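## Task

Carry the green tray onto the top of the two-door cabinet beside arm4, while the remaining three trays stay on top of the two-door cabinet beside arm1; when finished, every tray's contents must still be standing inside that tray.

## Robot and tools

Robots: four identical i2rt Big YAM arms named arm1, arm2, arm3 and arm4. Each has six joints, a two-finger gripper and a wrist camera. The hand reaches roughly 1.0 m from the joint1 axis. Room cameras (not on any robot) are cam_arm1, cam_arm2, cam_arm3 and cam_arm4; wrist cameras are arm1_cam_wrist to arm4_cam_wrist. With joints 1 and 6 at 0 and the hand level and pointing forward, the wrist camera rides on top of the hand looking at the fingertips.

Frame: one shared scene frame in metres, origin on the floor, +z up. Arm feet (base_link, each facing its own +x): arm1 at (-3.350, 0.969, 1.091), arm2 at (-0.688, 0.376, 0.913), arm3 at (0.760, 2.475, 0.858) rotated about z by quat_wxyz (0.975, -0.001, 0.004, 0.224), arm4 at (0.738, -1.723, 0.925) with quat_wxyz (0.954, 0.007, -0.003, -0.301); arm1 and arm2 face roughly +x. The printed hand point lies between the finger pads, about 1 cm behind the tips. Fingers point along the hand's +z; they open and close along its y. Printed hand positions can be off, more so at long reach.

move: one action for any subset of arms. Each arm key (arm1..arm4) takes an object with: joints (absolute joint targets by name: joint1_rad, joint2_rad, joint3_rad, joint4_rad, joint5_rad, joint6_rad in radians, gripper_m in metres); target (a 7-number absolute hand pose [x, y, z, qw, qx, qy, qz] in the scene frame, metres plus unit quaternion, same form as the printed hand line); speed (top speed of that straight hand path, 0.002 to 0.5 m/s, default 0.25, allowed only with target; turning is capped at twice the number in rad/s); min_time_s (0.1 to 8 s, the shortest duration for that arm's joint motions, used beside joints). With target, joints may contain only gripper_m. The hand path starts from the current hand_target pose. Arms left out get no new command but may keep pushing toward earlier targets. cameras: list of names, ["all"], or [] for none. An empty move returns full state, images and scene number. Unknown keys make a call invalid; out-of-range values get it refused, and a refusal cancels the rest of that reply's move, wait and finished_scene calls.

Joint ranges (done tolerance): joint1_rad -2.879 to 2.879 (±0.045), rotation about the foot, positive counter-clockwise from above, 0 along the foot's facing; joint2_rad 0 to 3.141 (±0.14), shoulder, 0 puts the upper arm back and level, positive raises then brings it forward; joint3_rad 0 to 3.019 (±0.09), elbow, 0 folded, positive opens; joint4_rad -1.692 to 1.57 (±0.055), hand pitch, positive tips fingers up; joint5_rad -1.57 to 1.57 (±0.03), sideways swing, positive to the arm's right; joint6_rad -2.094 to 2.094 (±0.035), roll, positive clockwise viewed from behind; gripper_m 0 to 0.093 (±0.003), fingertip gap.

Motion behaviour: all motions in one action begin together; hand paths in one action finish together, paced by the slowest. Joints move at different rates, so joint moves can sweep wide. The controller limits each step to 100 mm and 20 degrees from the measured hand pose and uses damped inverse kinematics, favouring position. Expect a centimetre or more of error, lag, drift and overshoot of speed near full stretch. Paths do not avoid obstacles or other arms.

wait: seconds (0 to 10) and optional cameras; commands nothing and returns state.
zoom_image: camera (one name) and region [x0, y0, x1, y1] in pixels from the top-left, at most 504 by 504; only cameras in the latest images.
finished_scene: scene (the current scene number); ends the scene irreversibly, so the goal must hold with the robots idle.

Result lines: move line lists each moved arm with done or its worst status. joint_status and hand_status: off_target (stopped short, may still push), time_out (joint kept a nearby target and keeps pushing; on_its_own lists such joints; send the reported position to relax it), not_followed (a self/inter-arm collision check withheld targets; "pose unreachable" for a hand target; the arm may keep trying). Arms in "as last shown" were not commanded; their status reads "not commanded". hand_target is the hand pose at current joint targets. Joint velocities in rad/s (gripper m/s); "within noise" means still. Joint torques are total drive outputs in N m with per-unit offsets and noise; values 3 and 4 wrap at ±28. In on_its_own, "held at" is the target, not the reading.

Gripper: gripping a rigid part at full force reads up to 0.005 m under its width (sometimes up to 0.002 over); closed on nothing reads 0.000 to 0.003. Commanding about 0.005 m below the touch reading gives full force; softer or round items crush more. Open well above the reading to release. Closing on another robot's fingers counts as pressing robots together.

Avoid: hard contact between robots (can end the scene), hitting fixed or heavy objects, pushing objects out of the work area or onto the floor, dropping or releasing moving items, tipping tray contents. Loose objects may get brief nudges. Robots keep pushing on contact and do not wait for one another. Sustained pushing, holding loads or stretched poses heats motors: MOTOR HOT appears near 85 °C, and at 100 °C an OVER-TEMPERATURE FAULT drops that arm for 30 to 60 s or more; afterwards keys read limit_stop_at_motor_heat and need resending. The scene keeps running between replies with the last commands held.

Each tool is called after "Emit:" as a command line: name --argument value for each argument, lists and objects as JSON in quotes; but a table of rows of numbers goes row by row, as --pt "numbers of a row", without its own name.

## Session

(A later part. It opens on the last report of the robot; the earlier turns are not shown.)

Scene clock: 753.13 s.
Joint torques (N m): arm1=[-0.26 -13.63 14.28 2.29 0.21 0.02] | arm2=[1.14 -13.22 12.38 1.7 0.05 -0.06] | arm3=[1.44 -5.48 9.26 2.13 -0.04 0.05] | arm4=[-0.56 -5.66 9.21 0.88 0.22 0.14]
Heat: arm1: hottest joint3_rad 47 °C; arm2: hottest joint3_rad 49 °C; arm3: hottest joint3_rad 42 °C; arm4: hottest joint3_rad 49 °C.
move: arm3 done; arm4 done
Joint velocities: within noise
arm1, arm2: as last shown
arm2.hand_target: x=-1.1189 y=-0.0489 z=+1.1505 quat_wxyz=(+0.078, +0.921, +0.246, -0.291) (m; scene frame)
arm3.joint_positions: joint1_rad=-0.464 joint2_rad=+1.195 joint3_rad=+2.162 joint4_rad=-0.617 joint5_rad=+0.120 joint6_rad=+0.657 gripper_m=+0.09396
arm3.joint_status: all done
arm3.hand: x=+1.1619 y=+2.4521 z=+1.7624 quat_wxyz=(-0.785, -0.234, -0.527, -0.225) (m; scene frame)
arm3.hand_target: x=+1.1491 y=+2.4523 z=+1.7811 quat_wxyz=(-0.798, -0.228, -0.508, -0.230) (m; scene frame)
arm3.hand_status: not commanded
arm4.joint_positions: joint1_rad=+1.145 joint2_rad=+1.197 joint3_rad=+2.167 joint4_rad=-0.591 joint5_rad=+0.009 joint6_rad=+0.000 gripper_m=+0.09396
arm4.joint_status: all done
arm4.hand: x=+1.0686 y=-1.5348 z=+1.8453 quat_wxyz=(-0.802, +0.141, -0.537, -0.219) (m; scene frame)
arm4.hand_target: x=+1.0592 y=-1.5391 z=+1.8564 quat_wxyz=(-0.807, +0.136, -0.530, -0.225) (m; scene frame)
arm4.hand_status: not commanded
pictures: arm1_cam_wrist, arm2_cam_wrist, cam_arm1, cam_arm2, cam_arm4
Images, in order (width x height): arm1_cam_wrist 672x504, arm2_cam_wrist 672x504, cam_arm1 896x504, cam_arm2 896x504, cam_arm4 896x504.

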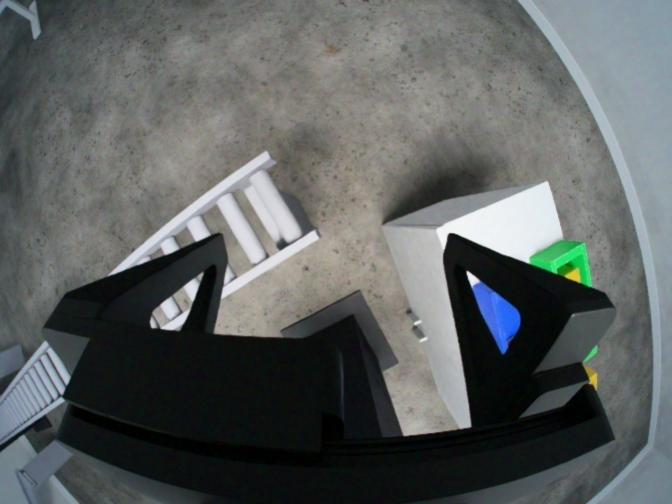

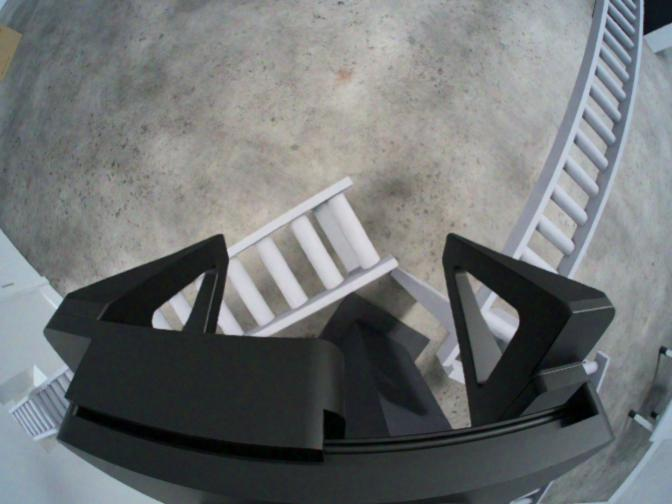

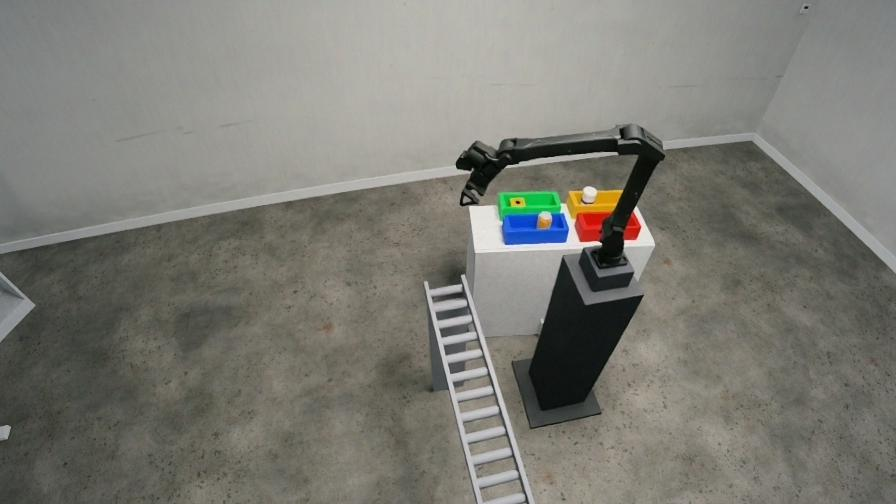

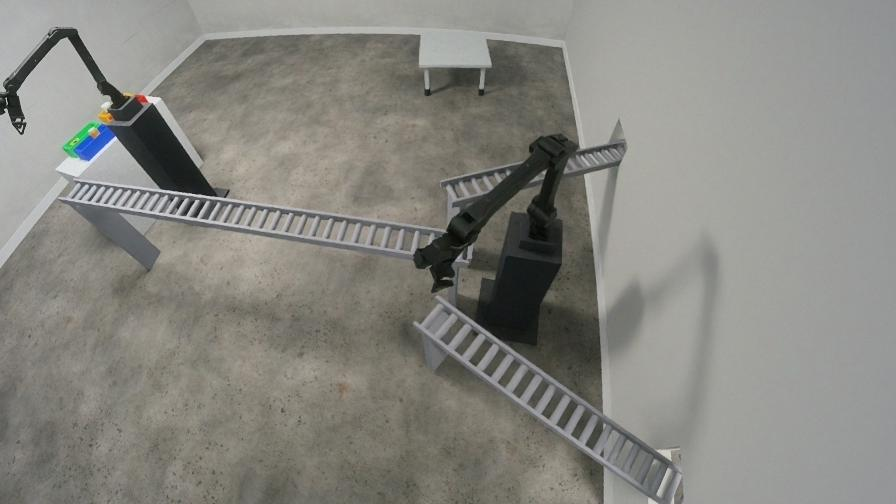

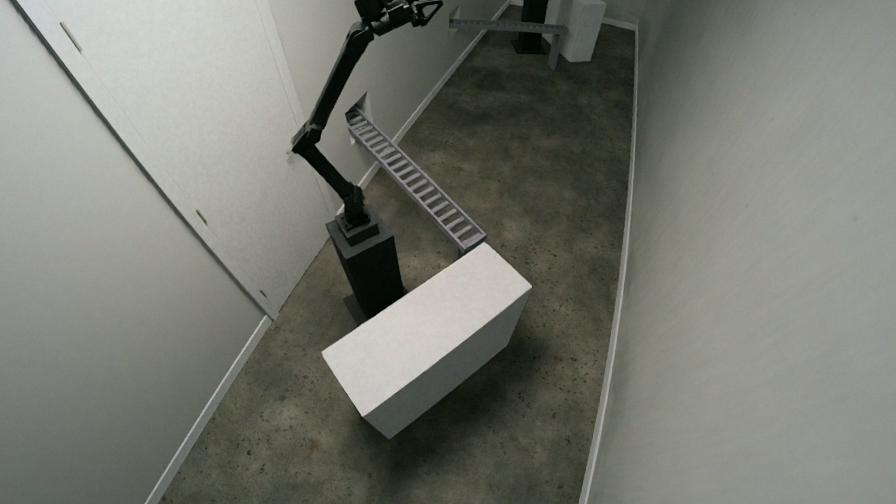

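Emit:
move --arm1 '{"target": [-3.958, 0.903, 1.06, 0, 0.7649, 0.6442, 0]}' --cameras '["arm1_cam_wrist", "cam_arm1"]'

Emit:
zoom_image --camera "arm1_cam_wrist" --region '[150, 60, 522, 339]'

Emit:
zoom_image --camera "cam_arm1" --region '[440, 80, 720, 290]'

Scene clock: 855.03 s.
Joint torques (N m): arm1=[0.15 -21.13 11.45 0.24 0.21 0] | arm2=[1.73 -13.39 12.46 1.72 0.11 -0.09] | arm3=[1.44 -5.54 9.26 2.1 -0.05 0.04] | arm4=[-0.91 -5.42 9.2 0.91 0.22 0.17]
Heat: arm1: hottest joint3_rad 47 °C; arm2: hottest joint3_rad 50 °C; arm3: hottest joint3_rad 44 °C; arm4: hottest joint3_rad 52 °C.
move: arm1 off_target
Joint velocities: within noise
arm1.joint_positions: joint1_rad=+0.157 joint2_rad=+2.128 joint3_rad=+1.568 joint4_rad=-1.022 joint5_rad=-0.004 joint6_rad=-1.274 gripper_m=+0.09396
arm1.joint_status: not commanded
arm1.hand: x=-3.9470 y=+0.9064 z=+1.0600 quat_wxyz=(+0.002, +0.772, +0.636, +0.002) (m; scene frame)
arm1.hand_target: x=-3.9577 y=+0.9030 z=+1.0601 quat_wxyz=(+0.000, +0.765, +0.644, +0.000) (m; scene frame)
arm1.hand_status: off_target (0.012 m and 1.3 deg from the pose sent, 0.611 m and 38.6 deg at the start)
arm2, arm3, arm4: as last shown
pictures: arm1_cam_wrist, cam_arm1
Images, in order (width x height): arm1_cam_wrist 672x504, cam_arm1 896x504.

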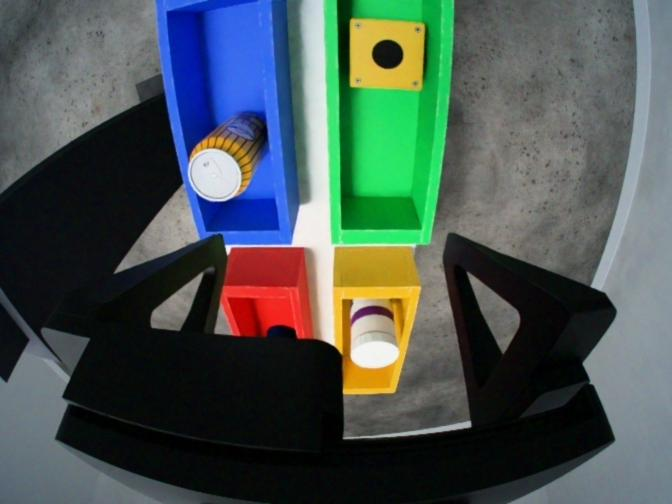

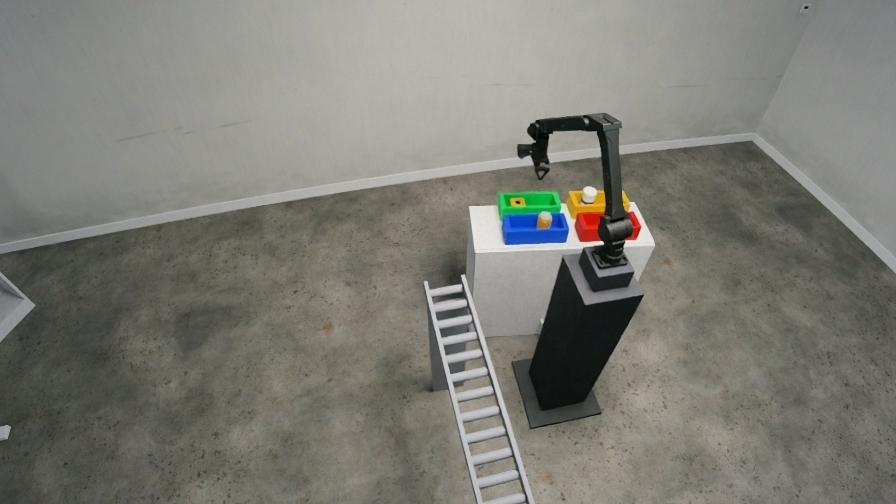

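Scaled by 1.355 from the camera's 672x504 image, which has a finer 960x720 frame.

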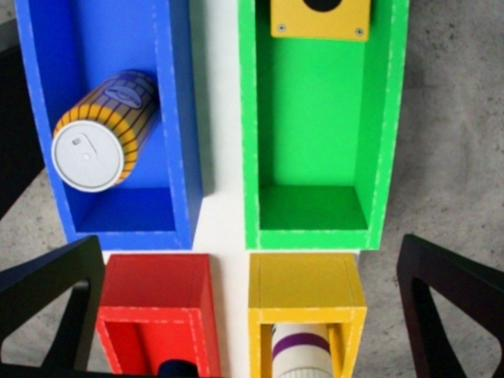

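Scaled by 1.800 from the camera's 896x504 image, which has a finer 1280x720 frame.

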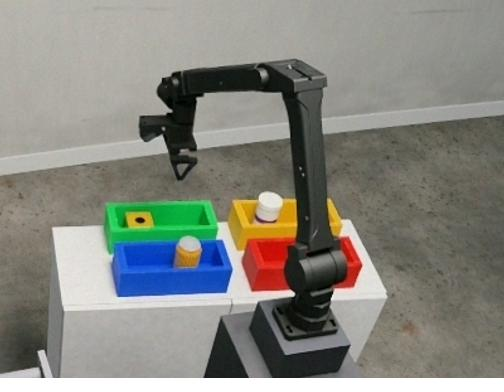

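Emit:
move --arm1 '{"target": [-3.957, 0.888, 0.94, 0, 0.7649, 0.6442, 0], "joints": {"gripper_m": 0.055}}' --cameras '["arm1_cam_wrist", "cam_arm1"]'

Emit:
zoom_image --camera "arm1_cam_wrist" --region '[168, 0, 504, 252]'

Emit:
zoom_image --camera "cam_arm1" --region '[440, 80, 720, 290]'

Scene clock: 968.17 s.
Joint torques (N m): arm1=[0.44 -23.3 8.58 1.1 0.21 0.24] | arm2=[0.85 -14.1 12.51 2 0.12 0] | arm3=[1.32 -5.42 9.25 2.1 -0.05 0.05] | arm4=[-0.56 -5.3 9.16 0.98 0.2 0.15]
Heat: arm1: hottest joint3_rad 44 °C; arm2: hottest joint3_rad 51 °C; arm3: hottest joint3_rad 44 °C; arm4: hottest joint3_rad 52 °C.
move: arm1 off_target
Joint velocities: within noise
arm1.joint_positions: joint1_rad=+0.179 joint2_rad=+2.336 joint3_rad=+1.568 joint4_rad=-0.834 joint5_rad=-0.004 joint6_rad=-1.275 gripper_m=+0.05513
arm1.joint_status: all done
arm1.hand: x=-3.9457 y=+0.8939 z=+0.9382 quat_wxyz=(+0.008, +0.765, +0.644, +0.010) (m; scene frame)
arm1.hand_target: x=-3.9567 y=+0.8879 z=+0.9403 quat_wxyz=(+0.000, +0.765, +0.644, +0.000) (m; scene frame)
arm1.hand_status: off_target (0.013 m and 1.5 deg from the pose sent, 0.122 m and 1.3 deg at the start)
arm2, arm3, arm4: as last shown
pictures: arm1_cam_wrist, cam_arm1
Images, in order (width x height): arm1_cam_wrist 672x504, cam_arm1 896x504.

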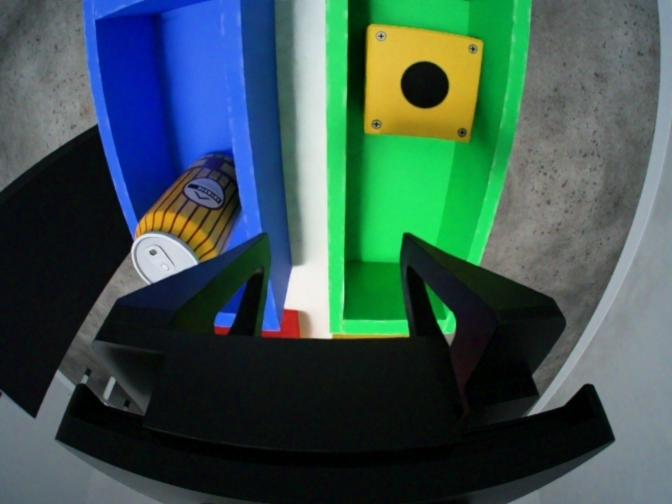

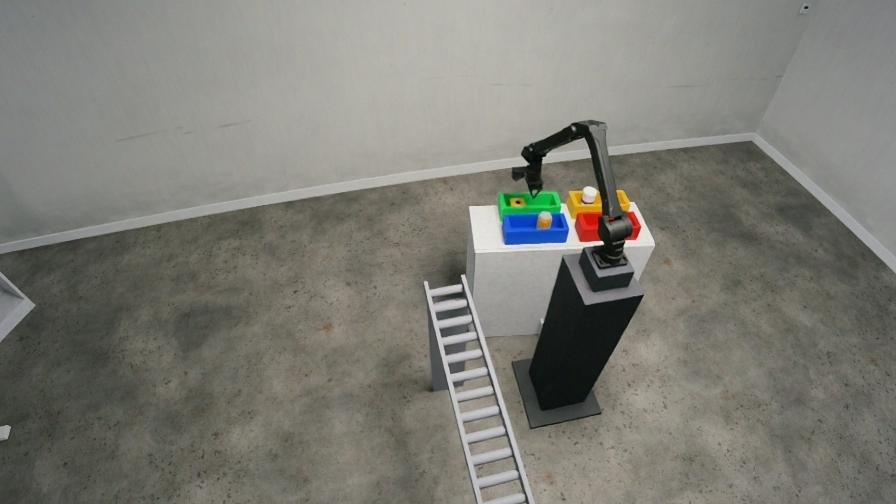

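Scaled by 1.500 from the camera's 672x504 image, which has a finer 960x720 frame.

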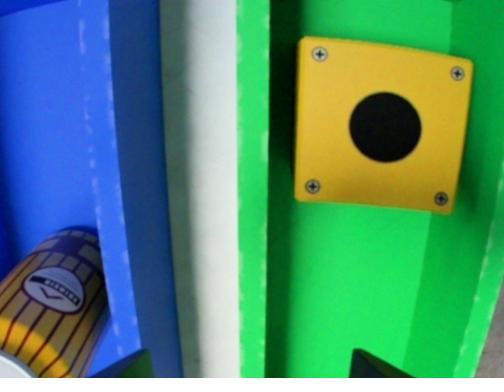

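Scaled by 1.800 from the camera's 896x504 image, which has a finer 1280x720 frame.

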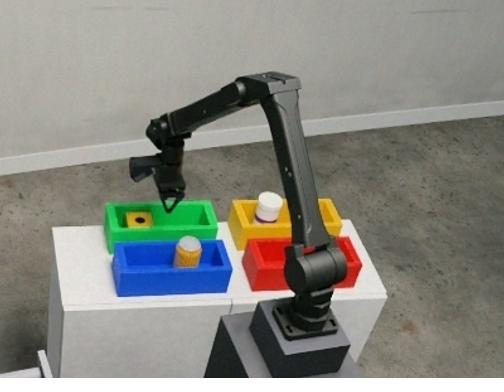

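Emit:
move --arm1 '{"target": [-3.957, 0.888, 0.875, 0, 0.7649, 0.6442, 0], "speed": 0.15}' --cameras '["arm1_cam_wrist", "cam_arm1"]'

Emit:
zoom_image --camera "arm1_cam_wrist" --region '[168, 80, 504, 332]'

Emit:
zoom_image --camera "cam_arm1" --region '[480, 130, 640, 260]'

Scene clock: 1161.97 s.
Joint torques (N m): arm1=[0.62 -23.59 8.66 1.07 0.21 0.25] | arm2=[2.2 -13.8 12.36 1.65 0.13 -0.11] | arm3=[1.44 -5.54 9.29 2.09 -0.04 0.04] | arm4=[-0.44 -5.3 9.18 0.95 0.21 0.13]
Heat: arm1: hottest joint2_rad 44 °C; arm2: hottest joint3_rad 52 °C; arm3: hottest joint3_rad 44 °C; arm4: hottest joint3_rad 53 °C.
move: arm1 off_target
Joint velocities: within noise
arm1.joint_positions: joint1_rad=+0.179 joint2_rad=+2.456 joint3_rad=+1.589 joint4_rad=-0.740 joint5_rad=-0.004 joint6_rad=-1.275 gripper_m=+0.05513
arm1.joint_status: not commanded
arm1.hand: x=-3.9423 y=+0.8945 z=+0.8735 quat_wxyz=(+0.009, +0.765, +0.644, +0.012) (m; scene frame)
arm1.hand_target: x=-3.9566 y=+0.8879 z=+0.8753 quat_wxyz=(+0.000, +0.765, +0.644, +0.000) (m; scene frame)
arm1.hand_status: off_target (0.016 m and 1.8 deg from the pose sent, 0.064 m and 1.5 deg at the start)
arm2, arm3, arm4: as last shown
pictures: arm1_cam_wrist, cam_arm1
Images, in order (width x height): arm1_cam_wrist 672x504, cam_arm1 896x504.

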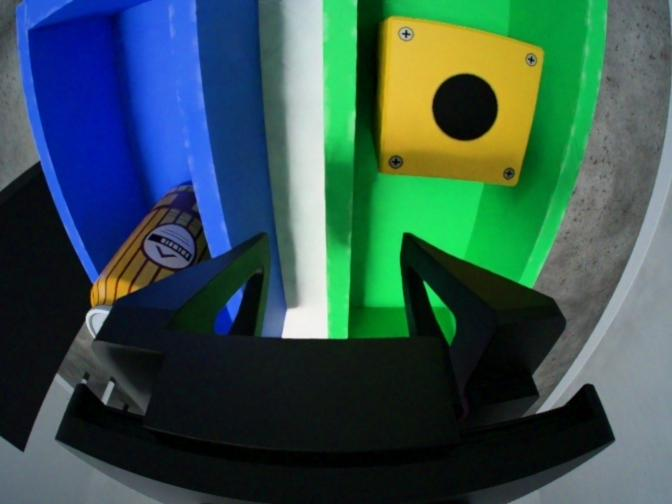

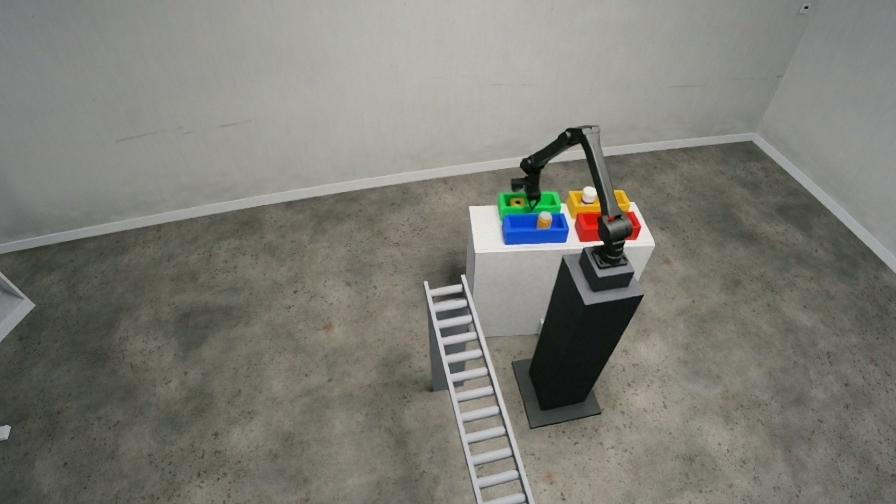

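Scaled by 1.500 from the camera's 672x504 image, which has a finer 960x720 frame.

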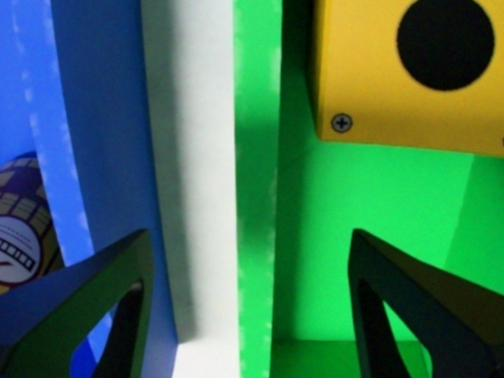

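Scaled by 3.150 from the camera's 896x504 image, which has a finer 1280x720 frame.

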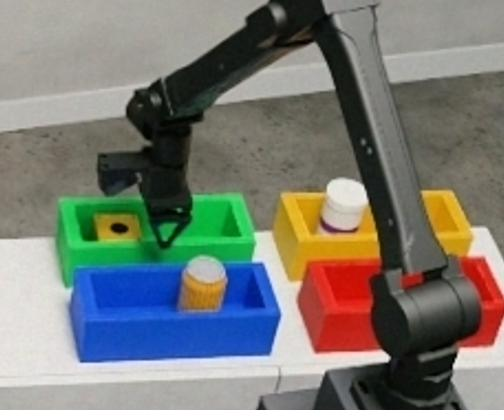

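Emit:
zoom_image --camera "cam_arm1" --region '[490, 180, 580, 250]'

Scaled by 5.600 from the camera's 896x504 image, which has a finer 1280x720 frame.

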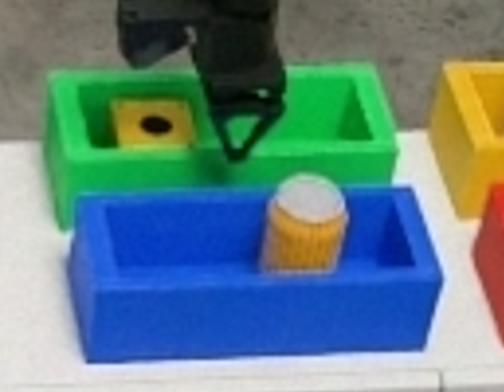

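Emit:
move --arm1 '{"target": [-3.957, 0.888, 0.842, 0, 0.7649, 0.6442, 0], "speed": 0.15}' --cameras '["arm1_cam_wrist", "cam_arm1"]'

Emit:
zoom_image --camera "cam_arm1" --region '[490, 180, 580, 250]'

Emit:
zoom_image --camera "arm1_cam_wrist" --region '[168, 80, 504, 332]'

Scene clock: 1205.17 s.
Joint torques (N m): arm1=[0.26 -22.89 8.43 1.1 0.21 0.25] | arm2=[1.67 -14.8 12.34 1.74 0.09 -0.08] | arm3=[1.38 -5.54 9.28 2.11 -0.04 0.05] | arm4=[-0.73 -5.48 9.24 0.91 0.22 0.14]
Heat: arm1: hottest joint2_rad 43 °C; arm2: hottest joint3_rad 53 °C; arm3: hottest joint3_rad 44 °C; arm4: hottest joint3_rad 53 °C.
move: arm1 off_target
Joint velocities: within noise
arm1.joint_positions: joint1_rad=+0.179 joint2_rad=+2.513 joint3_rad=+1.615 joint4_rad=-0.701 joint5_rad=-0.004 joint6_rad=-1.275 gripper_m=+0.05513
arm1.joint_status: not commanded
arm1.hand: x=-3.9454 y=+0.8942 z=+0.8463 quat_wxyz=(+0.007, +0.765, +0.644, +0.009) (m; scene frame)
arm1.hand_target: x=-3.9565 y=+0.8879 z=+0.8423 quat_wxyz=(+0.000, +0.765, +0.644, +0.000) (m; scene frame)
arm1.hand_status: off_target (0.014 m and 1.3 deg from the pose sent, 0.035 m and 1.7 deg at the start)
arm2, arm3, arm4: as last shown
pictures: arm1_cam_wrist, cam_arm1
Images, in order (width x height): arm1_cam_wrist 672x504, cam_arm1 896x504.

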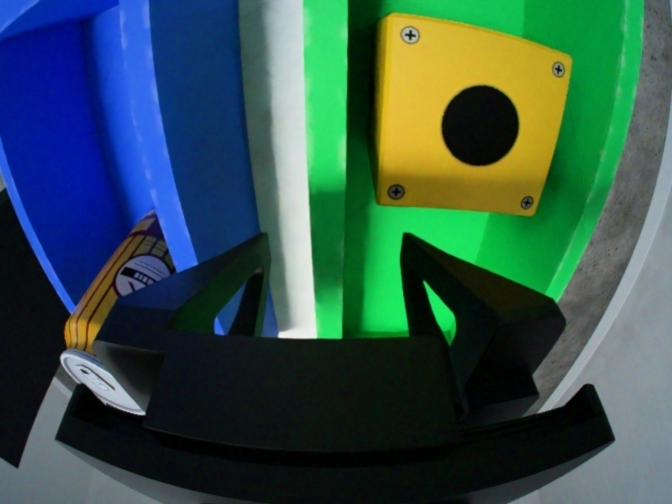

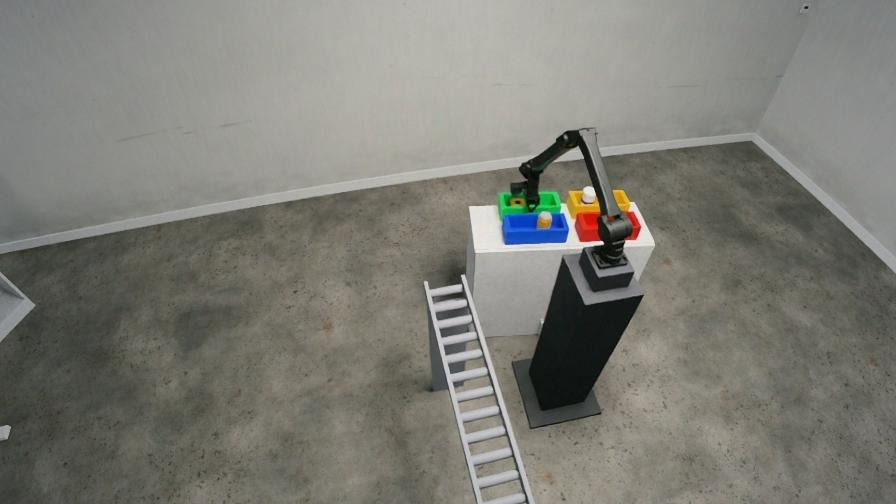

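Scaled by 5.600 from the camera's 896x504 image, which has a finer 1280x720 frame.

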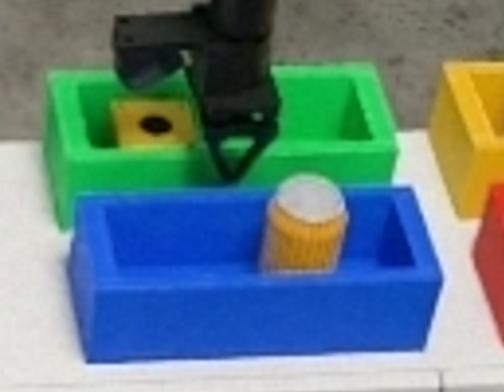

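Scaled by 1.500 from the camera's 672x504 image, which has a finer 960x720 frame.

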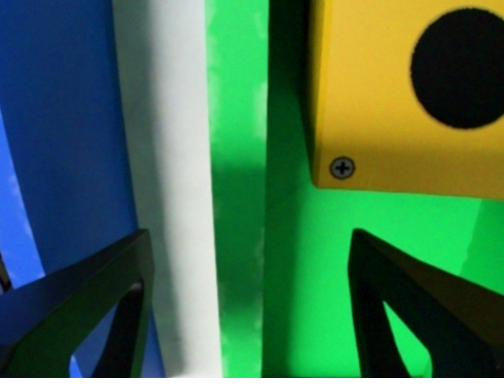

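Emit:
move --arm1 '{"target": [-3.953, 0.888, 0.822, 0, 0.7649, 0.6442, 0], "speed": 0.12}' --cameras '["arm1_cam_wrist", "cam_arm1"]'

Emit:
zoom_image --camera "arm1_cam_wrist" --region '[168, 80, 504, 332]'

Emit:
zoom_image --camera "cam_arm1" --region '[490, 180, 580, 250]'

Scene clock: 1234.20 s.
Joint torques (N m): arm1=[0.44 -22.59 8.25 1.14 0.2 0.24] | arm2=[1.2 -13.1 12.71 1.65 0.09 -0.04] | arm3=[1.32 -5.42 9.22 2.11 -0.04 0.04] | arm4=[-0.32 -5.54 9.26 0.92 0.22 0.14]
Heat: arm1: hottest joint2_rad 45 °C; arm2: hottest joint3_rad 53 °C; arm3: hottest joint3_rad 45 °C; arm4: hottest joint3_rad 53 °C.
move: arm1 off_target
Joint velocities: within noise
arm1.joint_positions: joint1_rad=+0.179 joint2_rad=+2.546 joint3_rad=+1.619 joint4_rad=-0.669 joint5_rad=-0.004 joint6_rad=-1.275 gripper_m=+0.05513
arm1.joint_status: not commanded
arm1.hand: x=-3.9429 y=+0.8945 z=+0.8282 quat_wxyz=(+0.006, +0.765, +0.644, +0.008) (m; scene frame)
arm1.hand_target: x=-3.9526 y=+0.8879 z=+0.8223 quat_wxyz=(+0.000, +0.765, +0.644, +0.000) (m; scene frame)
arm1.hand_status: off_target (0.014 m and 1.1 deg from the pose sent, 0.026 m and 1.3 deg at the start)
arm2, arm3, arm4: as last shown
pictures: arm1_cam_wrist, cam_arm1
Images, in order (width x height): arm1_cam_wrist 672x504, cam_arm1 896x504.

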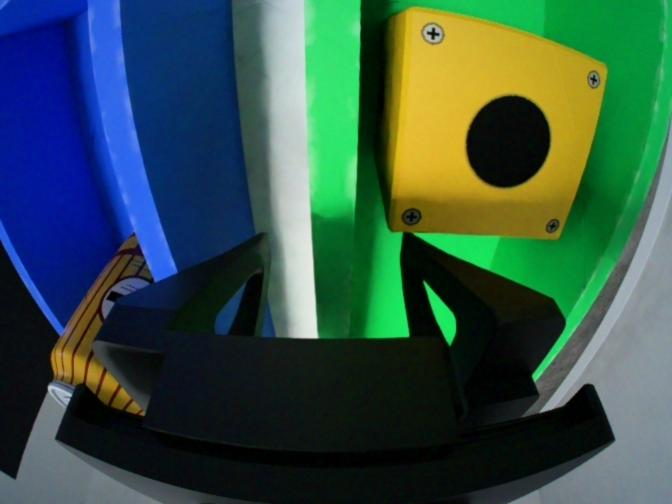

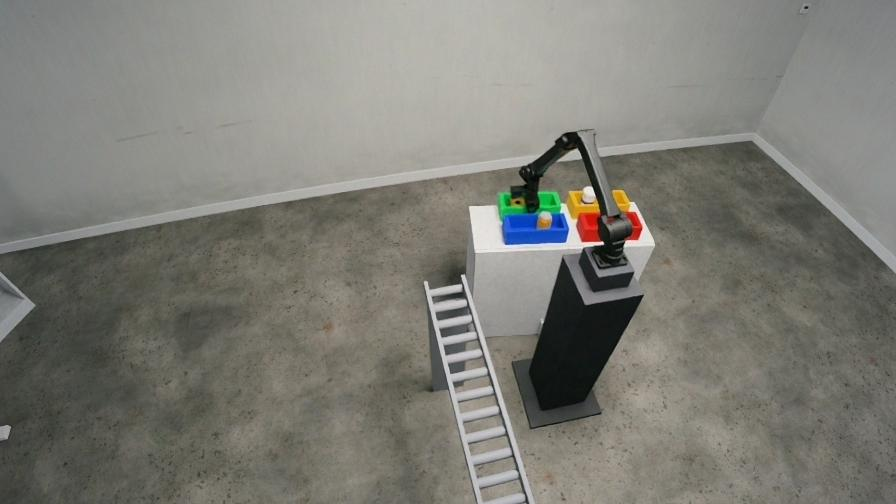

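Scaled by 1.500 from the camera's 672x504 image, which has a finer 960x720 frame.

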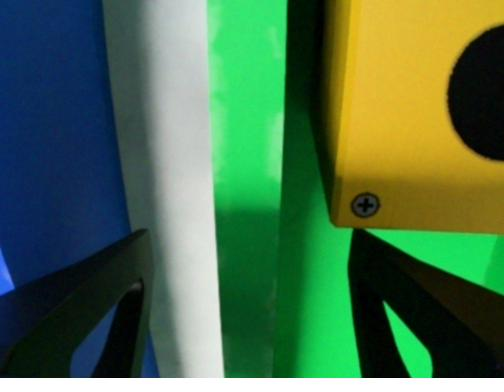

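Scaled by 5.600 from the camera's 896x504 image, which has a finer 1280x720 frame.

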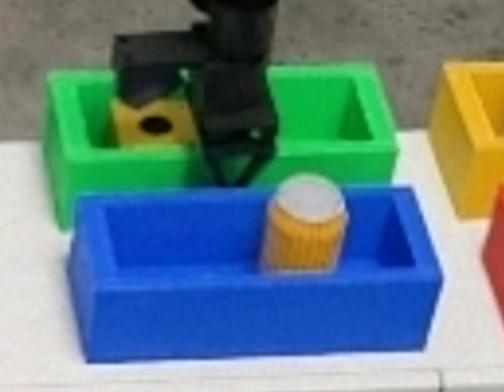

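Emit:
move --arm1 '{"joints": {"gripper_m": 0.004}}' --cameras '["arm1_cam_wrist", "cam_arm1"]'

Emit:
zoom_image --camera "arm1_cam_wrist" --region '[168, 80, 504, 332]'

Scene clock: 1251.13 s.
Joint torques (N m): arm1=[0.79 -22.53 7.9 0.98 0.16 0.23] | arm2=[0.79 -13.22 12.49 1.63 0.09 -0.09] | arm3=[1.38 -5.48 9.28 2.13 -0.04 0.05] | arm4=[-0.62 -5.3 9.14 1.02 0.21 0.15]
Heat: arm1: hottest joint2_rad 46 °C; arm2: hottest joint3_rad 53 °C; arm3: hottest joint3_rad 45 °C; arm4: hottest joint3_rad 53 °C.
move: arm1 off_target
Joint velocities: within noise
arm1.joint_positions: joint1_rad=+0.179 joint2_rad=+2.545 joint3_rad=+1.623 joint4_rad=-0.665 joint5_rad=-0.003 joint6_rad=-1.275 gripper_m=+0.01111
arm1.joint_status: gripper_m off_target (ended at +0.01114, target +0.00400)
arm1.hand: x=-3.9463 y=+0.8941 z=+0.8295 quat_wxyz=(+0.003, +0.765, +0.644, +0.004) (m; scene frame)
arm1.hand_target: x=-3.9527 y=+0.8879 z=+0.8224 quat_wxyz=(+0.000, +0.765, +0.644, +0.000) (m; scene frame)
arm1.hand_status: not commanded
arm2, arm3, arm4: as last shown
pictures: arm1_cam_wrist, cam_arm1
Images, in order (width x height): arm1_cam_wrist 672x504, cam_arm1 896x504.

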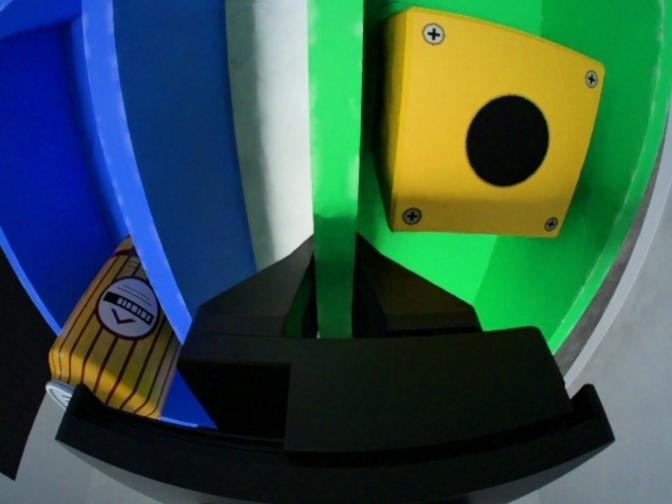

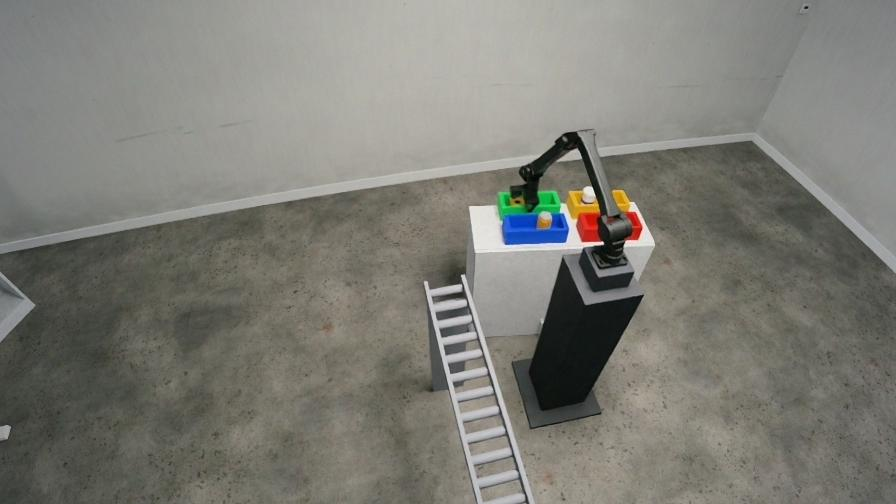

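Scaled by 1.500 from the camera's 672x504 image, which has a finer 960x720 frame.

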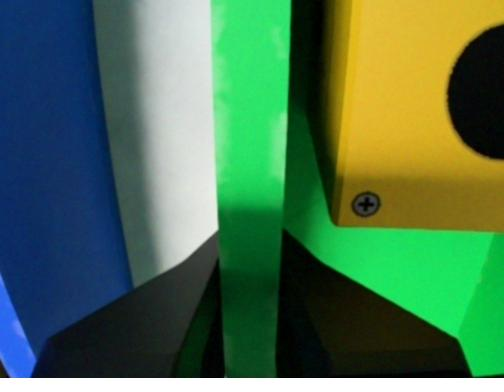

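Emit:
move --arm1 '{"target": [-3.953, 0.888, 0.90, 0, 0.7649, 0.6442, 0], "speed": 0.1}' --cameras '["arm1_cam_wrist", "cam_arm1"]'

Emit:
zoom_image --camera "cam_arm1" --region '[480, 140, 600, 250]'

Scene clock: 1263.13 s.
Joint torques (N m): arm1=[0.38 -27.63 6.89 0.27 0.12 0.22] | arm2=[0.97 -13.74 12.29 2.14 0.06 -0.07] | arm3=[1.38 -5.42 9.25 2.11 -0.04 0.05] | arm4=[-0.56 -5.36 9.21 0.9 0.21 0.15]
Heat: arm1: hottest joint2_rad 45 °C; arm2: hottest joint3_rad 53 °C; arm3: hottest joint3_rad 45 °C; arm4: hottest joint3_rad 53 °C.
move: arm1 off_target
Joint velocities: within noise
arm1.joint_positions: joint1_rad=+0.179 joint2_rad=+2.460 joint3_rad=+1.573 joint4_rad=-0.746 joint5_rad=-0.003 joint6_rad=-1.275 gripper_m=+0.01111
arm1.joint_status: not commanded
arm1.hand: x=-3.9311 y=+0.8958 z=+0.8677 quat_wxyz=(+0.015, +0.764, +0.644, +0.023) (m; scene frame)
arm1.hand_target: x=-3.9523 y=+0.8879 z=+0.8996 quat_wxyz=(+0.000, +0.765, +0.644, +0.000) (m; scene frame)
arm1.hand_status: off_target (0.040 m and 3.2 deg from the pose sent, 0.071 m and 0.6 deg at the start)
arm2.joint_positions: joint1_rad=+0.872 joint2_rad=+1.554 joint3_rad=+1.345 joint4_rad=-0.820 joint5_rad=+0.171 joint6_rad=+0.268 gripper_m=+0.09396
arm2.joint_status: not commanded
arm2.hand: x=-1.1099 y=-0.0309 z=+1.1294 quat_wxyz=(+0.063, +0.931, +0.240, -0.269) (m; scene frame)
arm2.hand_target: x=-1.1189 y=-0.0489 z=+1.1505 quat_wxyz=(+0.078, +0.921, +0.246, -0.291) (m; scene frame)
arm2.hand_status: not commanded
arm3, arm4: as last shown
pictures: arm1_cam_wrist, cam_arm1
Images, in order (width x height): arm1_cam_wrist 672x504, cam_arm1 896x504.

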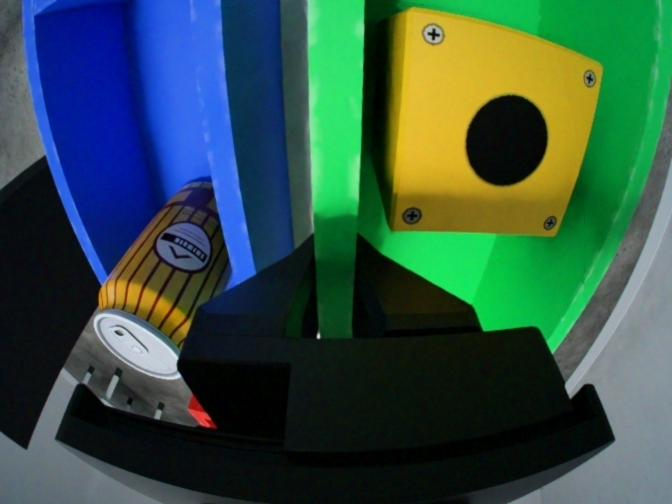

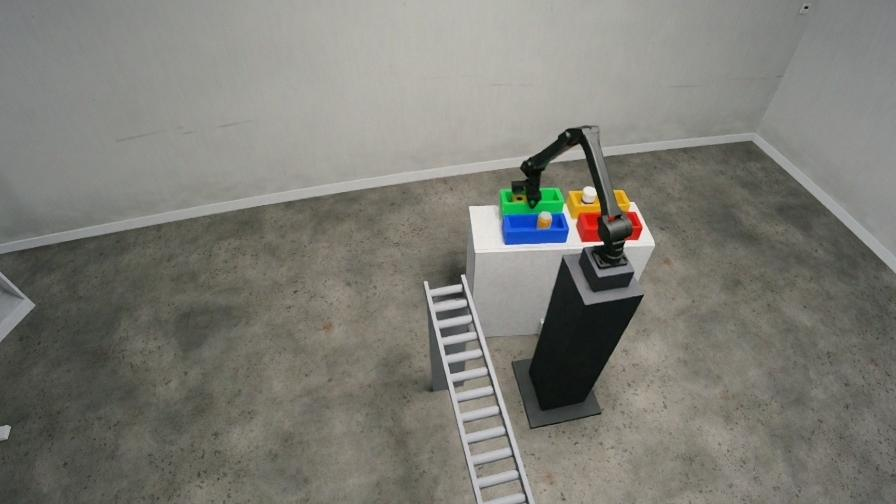

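Scaled by 4.200 from the camera's 896x504 image, which has a finer 1280x720 frame.

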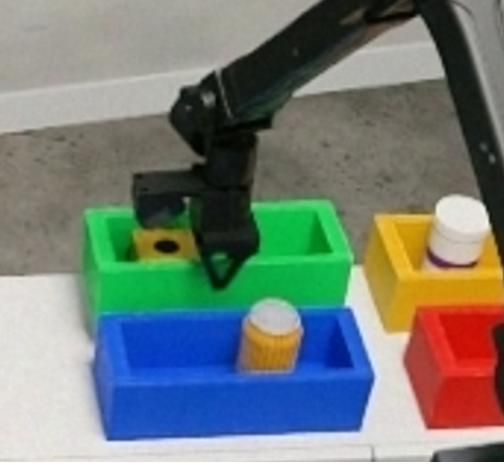

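Emit:
move --arm1 '{"target": [-3.953, 0.888, 1.04, 0, 0.7649, 0.6442, 0], "speed": 0.15}' --cameras '["arm1_cam_wrist", "cam_arm1"]'

Emit:
zoom_image --camera "cam_arm1" --region '[400, 100, 640, 330]'

Scene clock: 1299.27 s.
Joint torques (N m): arm1=[0.26 -26.81 10.13 0.24 0.14 0.21] | arm2=[1.79 -13.68 12.74 1.73 0.09 -0.09] | arm3=[1.32 -5.48 9.26 2.11 -0.04 0.04] | arm4=[-0.62 -5.89 9.17 0.92 0.2 0.11]
Heat: arm1: hottest joint2_rad 42 °C; arm2: hottest joint3_rad 53 °C; arm3: hottest joint3_rad 45 °C; arm4: hottest joint3_rad 53 °C.
move: arm1 off_target
Joint velocities: within noise
arm1.joint_positions: joint1_rad=+0.179 joint2_rad=+2.218 joint3_rad=+1.547 joint4_rad=-0.980 joint5_rad=-0.003 joint6_rad=-1.275 gripper_m=+0.01111
arm1.joint_status: not commanded
arm1.hand: x=-3.9289 y=+0.8957 z=+1.0017 quat_wxyz=(+0.020, +0.764, +0.644, +0.031) (m; scene frame)
arm1.hand_target: x=-3.9515 y=+0.8880 z=+1.0399 quat_wxyz=(+0.000, +0.765, +0.644, +0.000) (m; scene frame)
arm1.hand_status: off_target (0.046 m and 4.3 deg from the pose sent, 0.174 m and 3.2 deg at the start)
arm2: as last shown
arm3.joint_positions: joint1_rad=-0.464 joint2_rad=+1.195 joint3_rad=+2.162 joint4_rad=-0.617 joint5_rad=+0.120 joint6_rad=+0.657 gripper_m=+0.09396
arm3.joint_status: not commanded
arm3.hand: x=+1.1619 y=+2.4521 z=+1.7624 quat_wxyz=(-0.785, -0.234, -0.527, -0.225) (m; scene frame)
arm3.hand_target: x=+1.1491 y=+2.4523 z=+1.7811 quat_wxyz=(-0.798, -0.228, -0.508, -0.230) (m; scene frame)
arm3.hand_status: not commanded
arm4.joint_positions: joint1_rad=+1.145 joint2_rad=+1.197 joint3_rad=+2.167 joint4_rad=-0.591 joint5_rad=+0.009 joint6_rad=+0.000 gripper_m=+0.09396
arm4.joint_status: not commanded
arm4.hand: x=+1.0686 y=-1.5348 z=+1.8453 quat_wxyz=(-0.802, +0.141, -0.537, -0.219) (m; scene frame)
arm4.hand_target: x=+1.0592 y=-1.5391 z=+1.8564 quat_wxyz=(-0.807, +0.136, -0.530, -0.225) (m; scene frame)
arm4.hand_status: not commanded
pictures: arm1_cam_wrist, cam_arm1
Images, in order (width x height): arm1_cam_wrist 672x504, cam_arm1 896x504.

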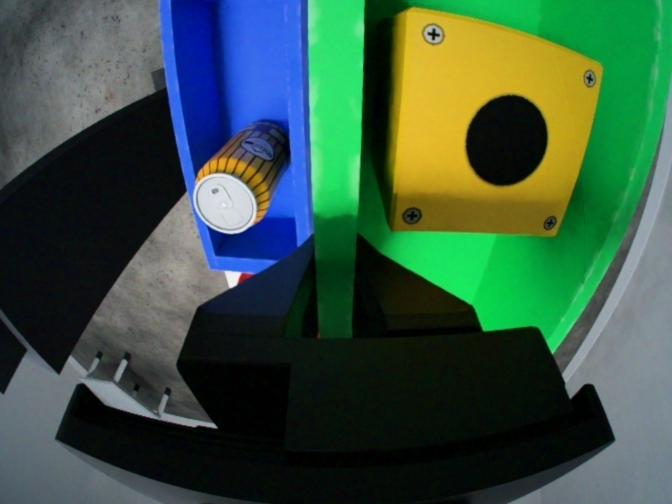

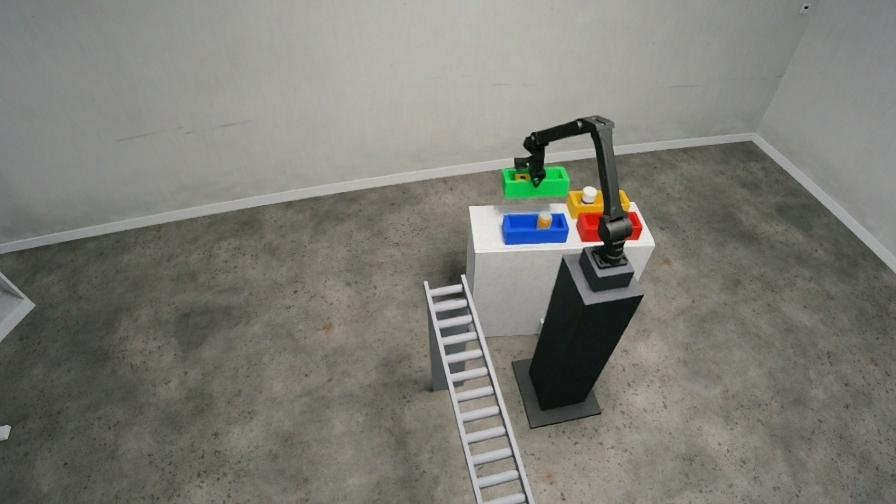

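Scaled by 2.100 from the camera's 896x504 image, which has a finer 1280x720 frame.

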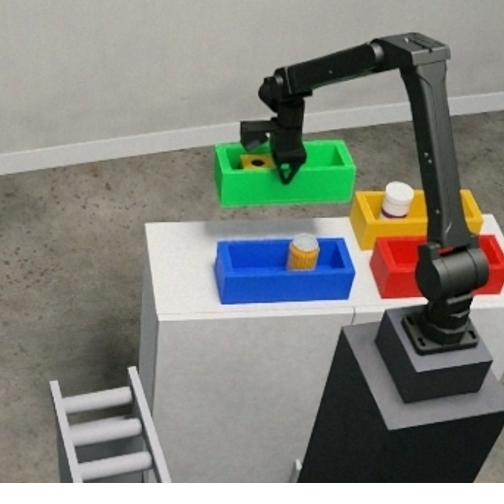

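Emit:
move --arm1 '{"joints": {"joint1_rad": 1.58, "joint6_rad": -1.62}, "min_time_s": 4.5}' --cameras '["arm1_cam_wrist", "cam_arm1", "cam_arm2"]'

Emit:
zoom_image --camera "cam_arm1" --region '[380, 180, 620, 380]'

Emit:
zoom_image --camera "cam_arm2" --region '[0, 60, 260, 280]'

Scene clock: 1365.80 s.
Joint torques (N m): arm1=[-0.67 -26.64 10.02 0.25 0.1 -0.01] | arm2=[1.03 -13.27 12.37 1.43 0.1 -0.09] | arm3=[1.38 -5.54 9.26 2.14 -0.04 0.04] | arm4=[-0.56 -5.66 9.2 0.87 0.2 0.13]
Heat: arm1: hottest joint2_rad 50 °C; arm2: hottest joint3_rad 54 °C; arm3: hottest joint3_rad 45 °C; arm4: hottest joint3_rad 54 °C.
move: arm1 done
Joint velocities: within noise
arm1.joint_positions: joint1_rad=+1.588 joint2_rad=+2.218 joint3_rad=+1.547 joint4_rad=-0.980 joint5_rad=-0.002 joint6_rad=-1.603 gripper_m=+0.01111
arm1.joint_status: all done
arm1.hand: x=-3.3713 y=+0.3859 z=+0.9974 quat_wxyz=(-0.001, +0.002, +0.999, +0.041) (m; scene frame)
arm1.hand_target: x=-3.3770 y=+0.3624 z=+1.0355 quat_wxyz=(-0.001, -0.002, +1.000, +0.004) (m; scene frame)
arm1.hand_status: not commanded
arm2, arm3, arm4: as last shown
pictures: arm1_cam_wrist, cam_arm1, cam_arm2
Images, in order (width x height): arm1_cam_wrist 672x504, cam_arm1 896x504, cam_arm2 896x504.

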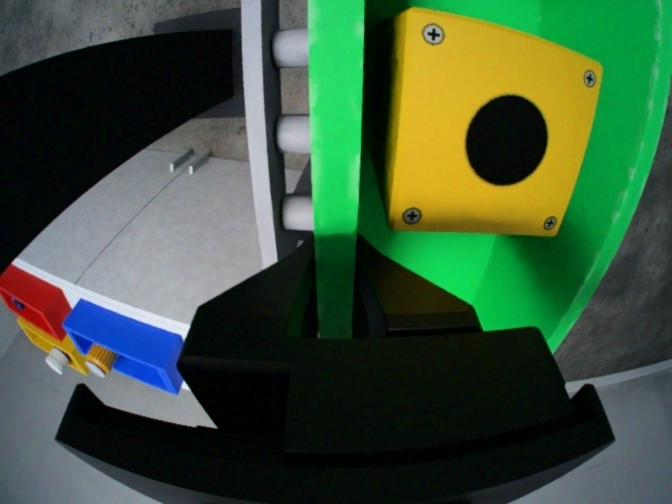

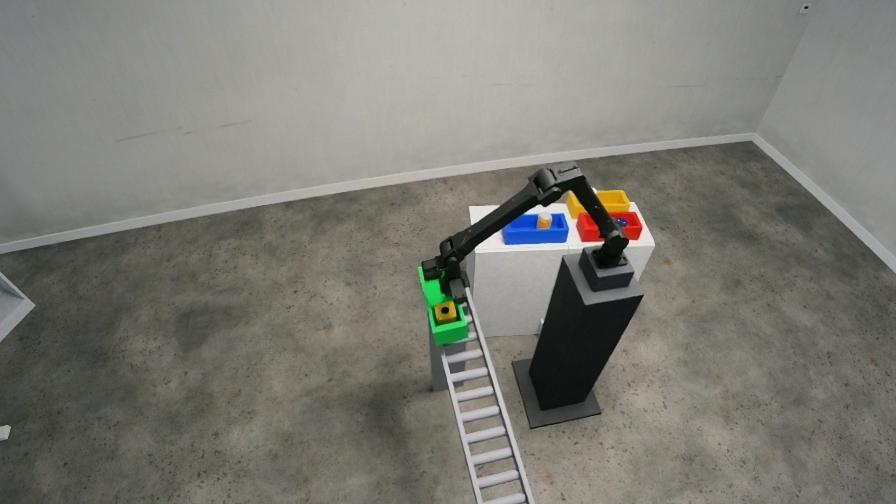

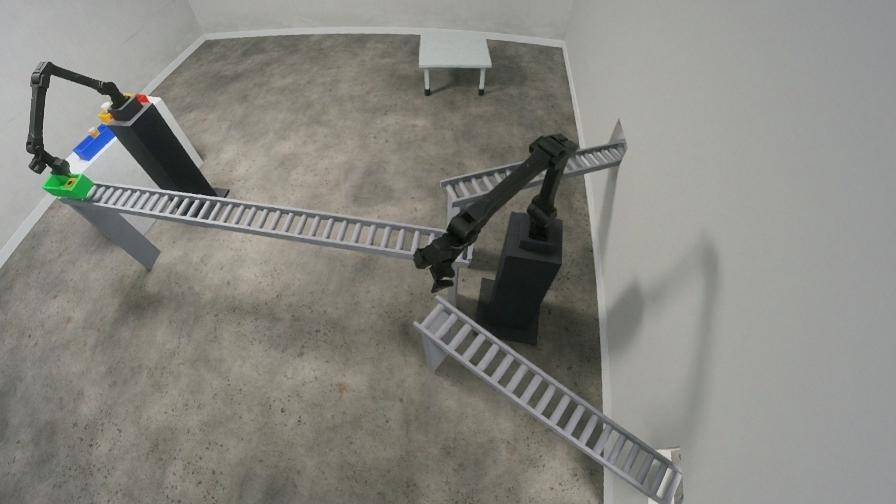

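Scaled by 2.100 from the camera's 896x504 image, which has a finer 1280x720 frame.

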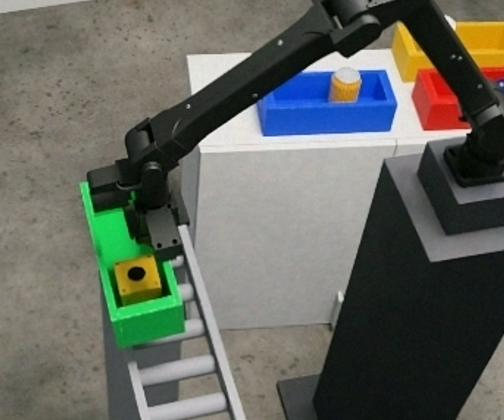

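Scaled by 1.938 from the camera's 896x504 image, which has a finer 1280x720 frame.

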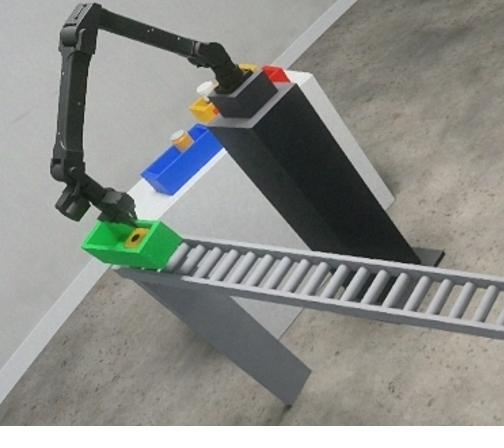

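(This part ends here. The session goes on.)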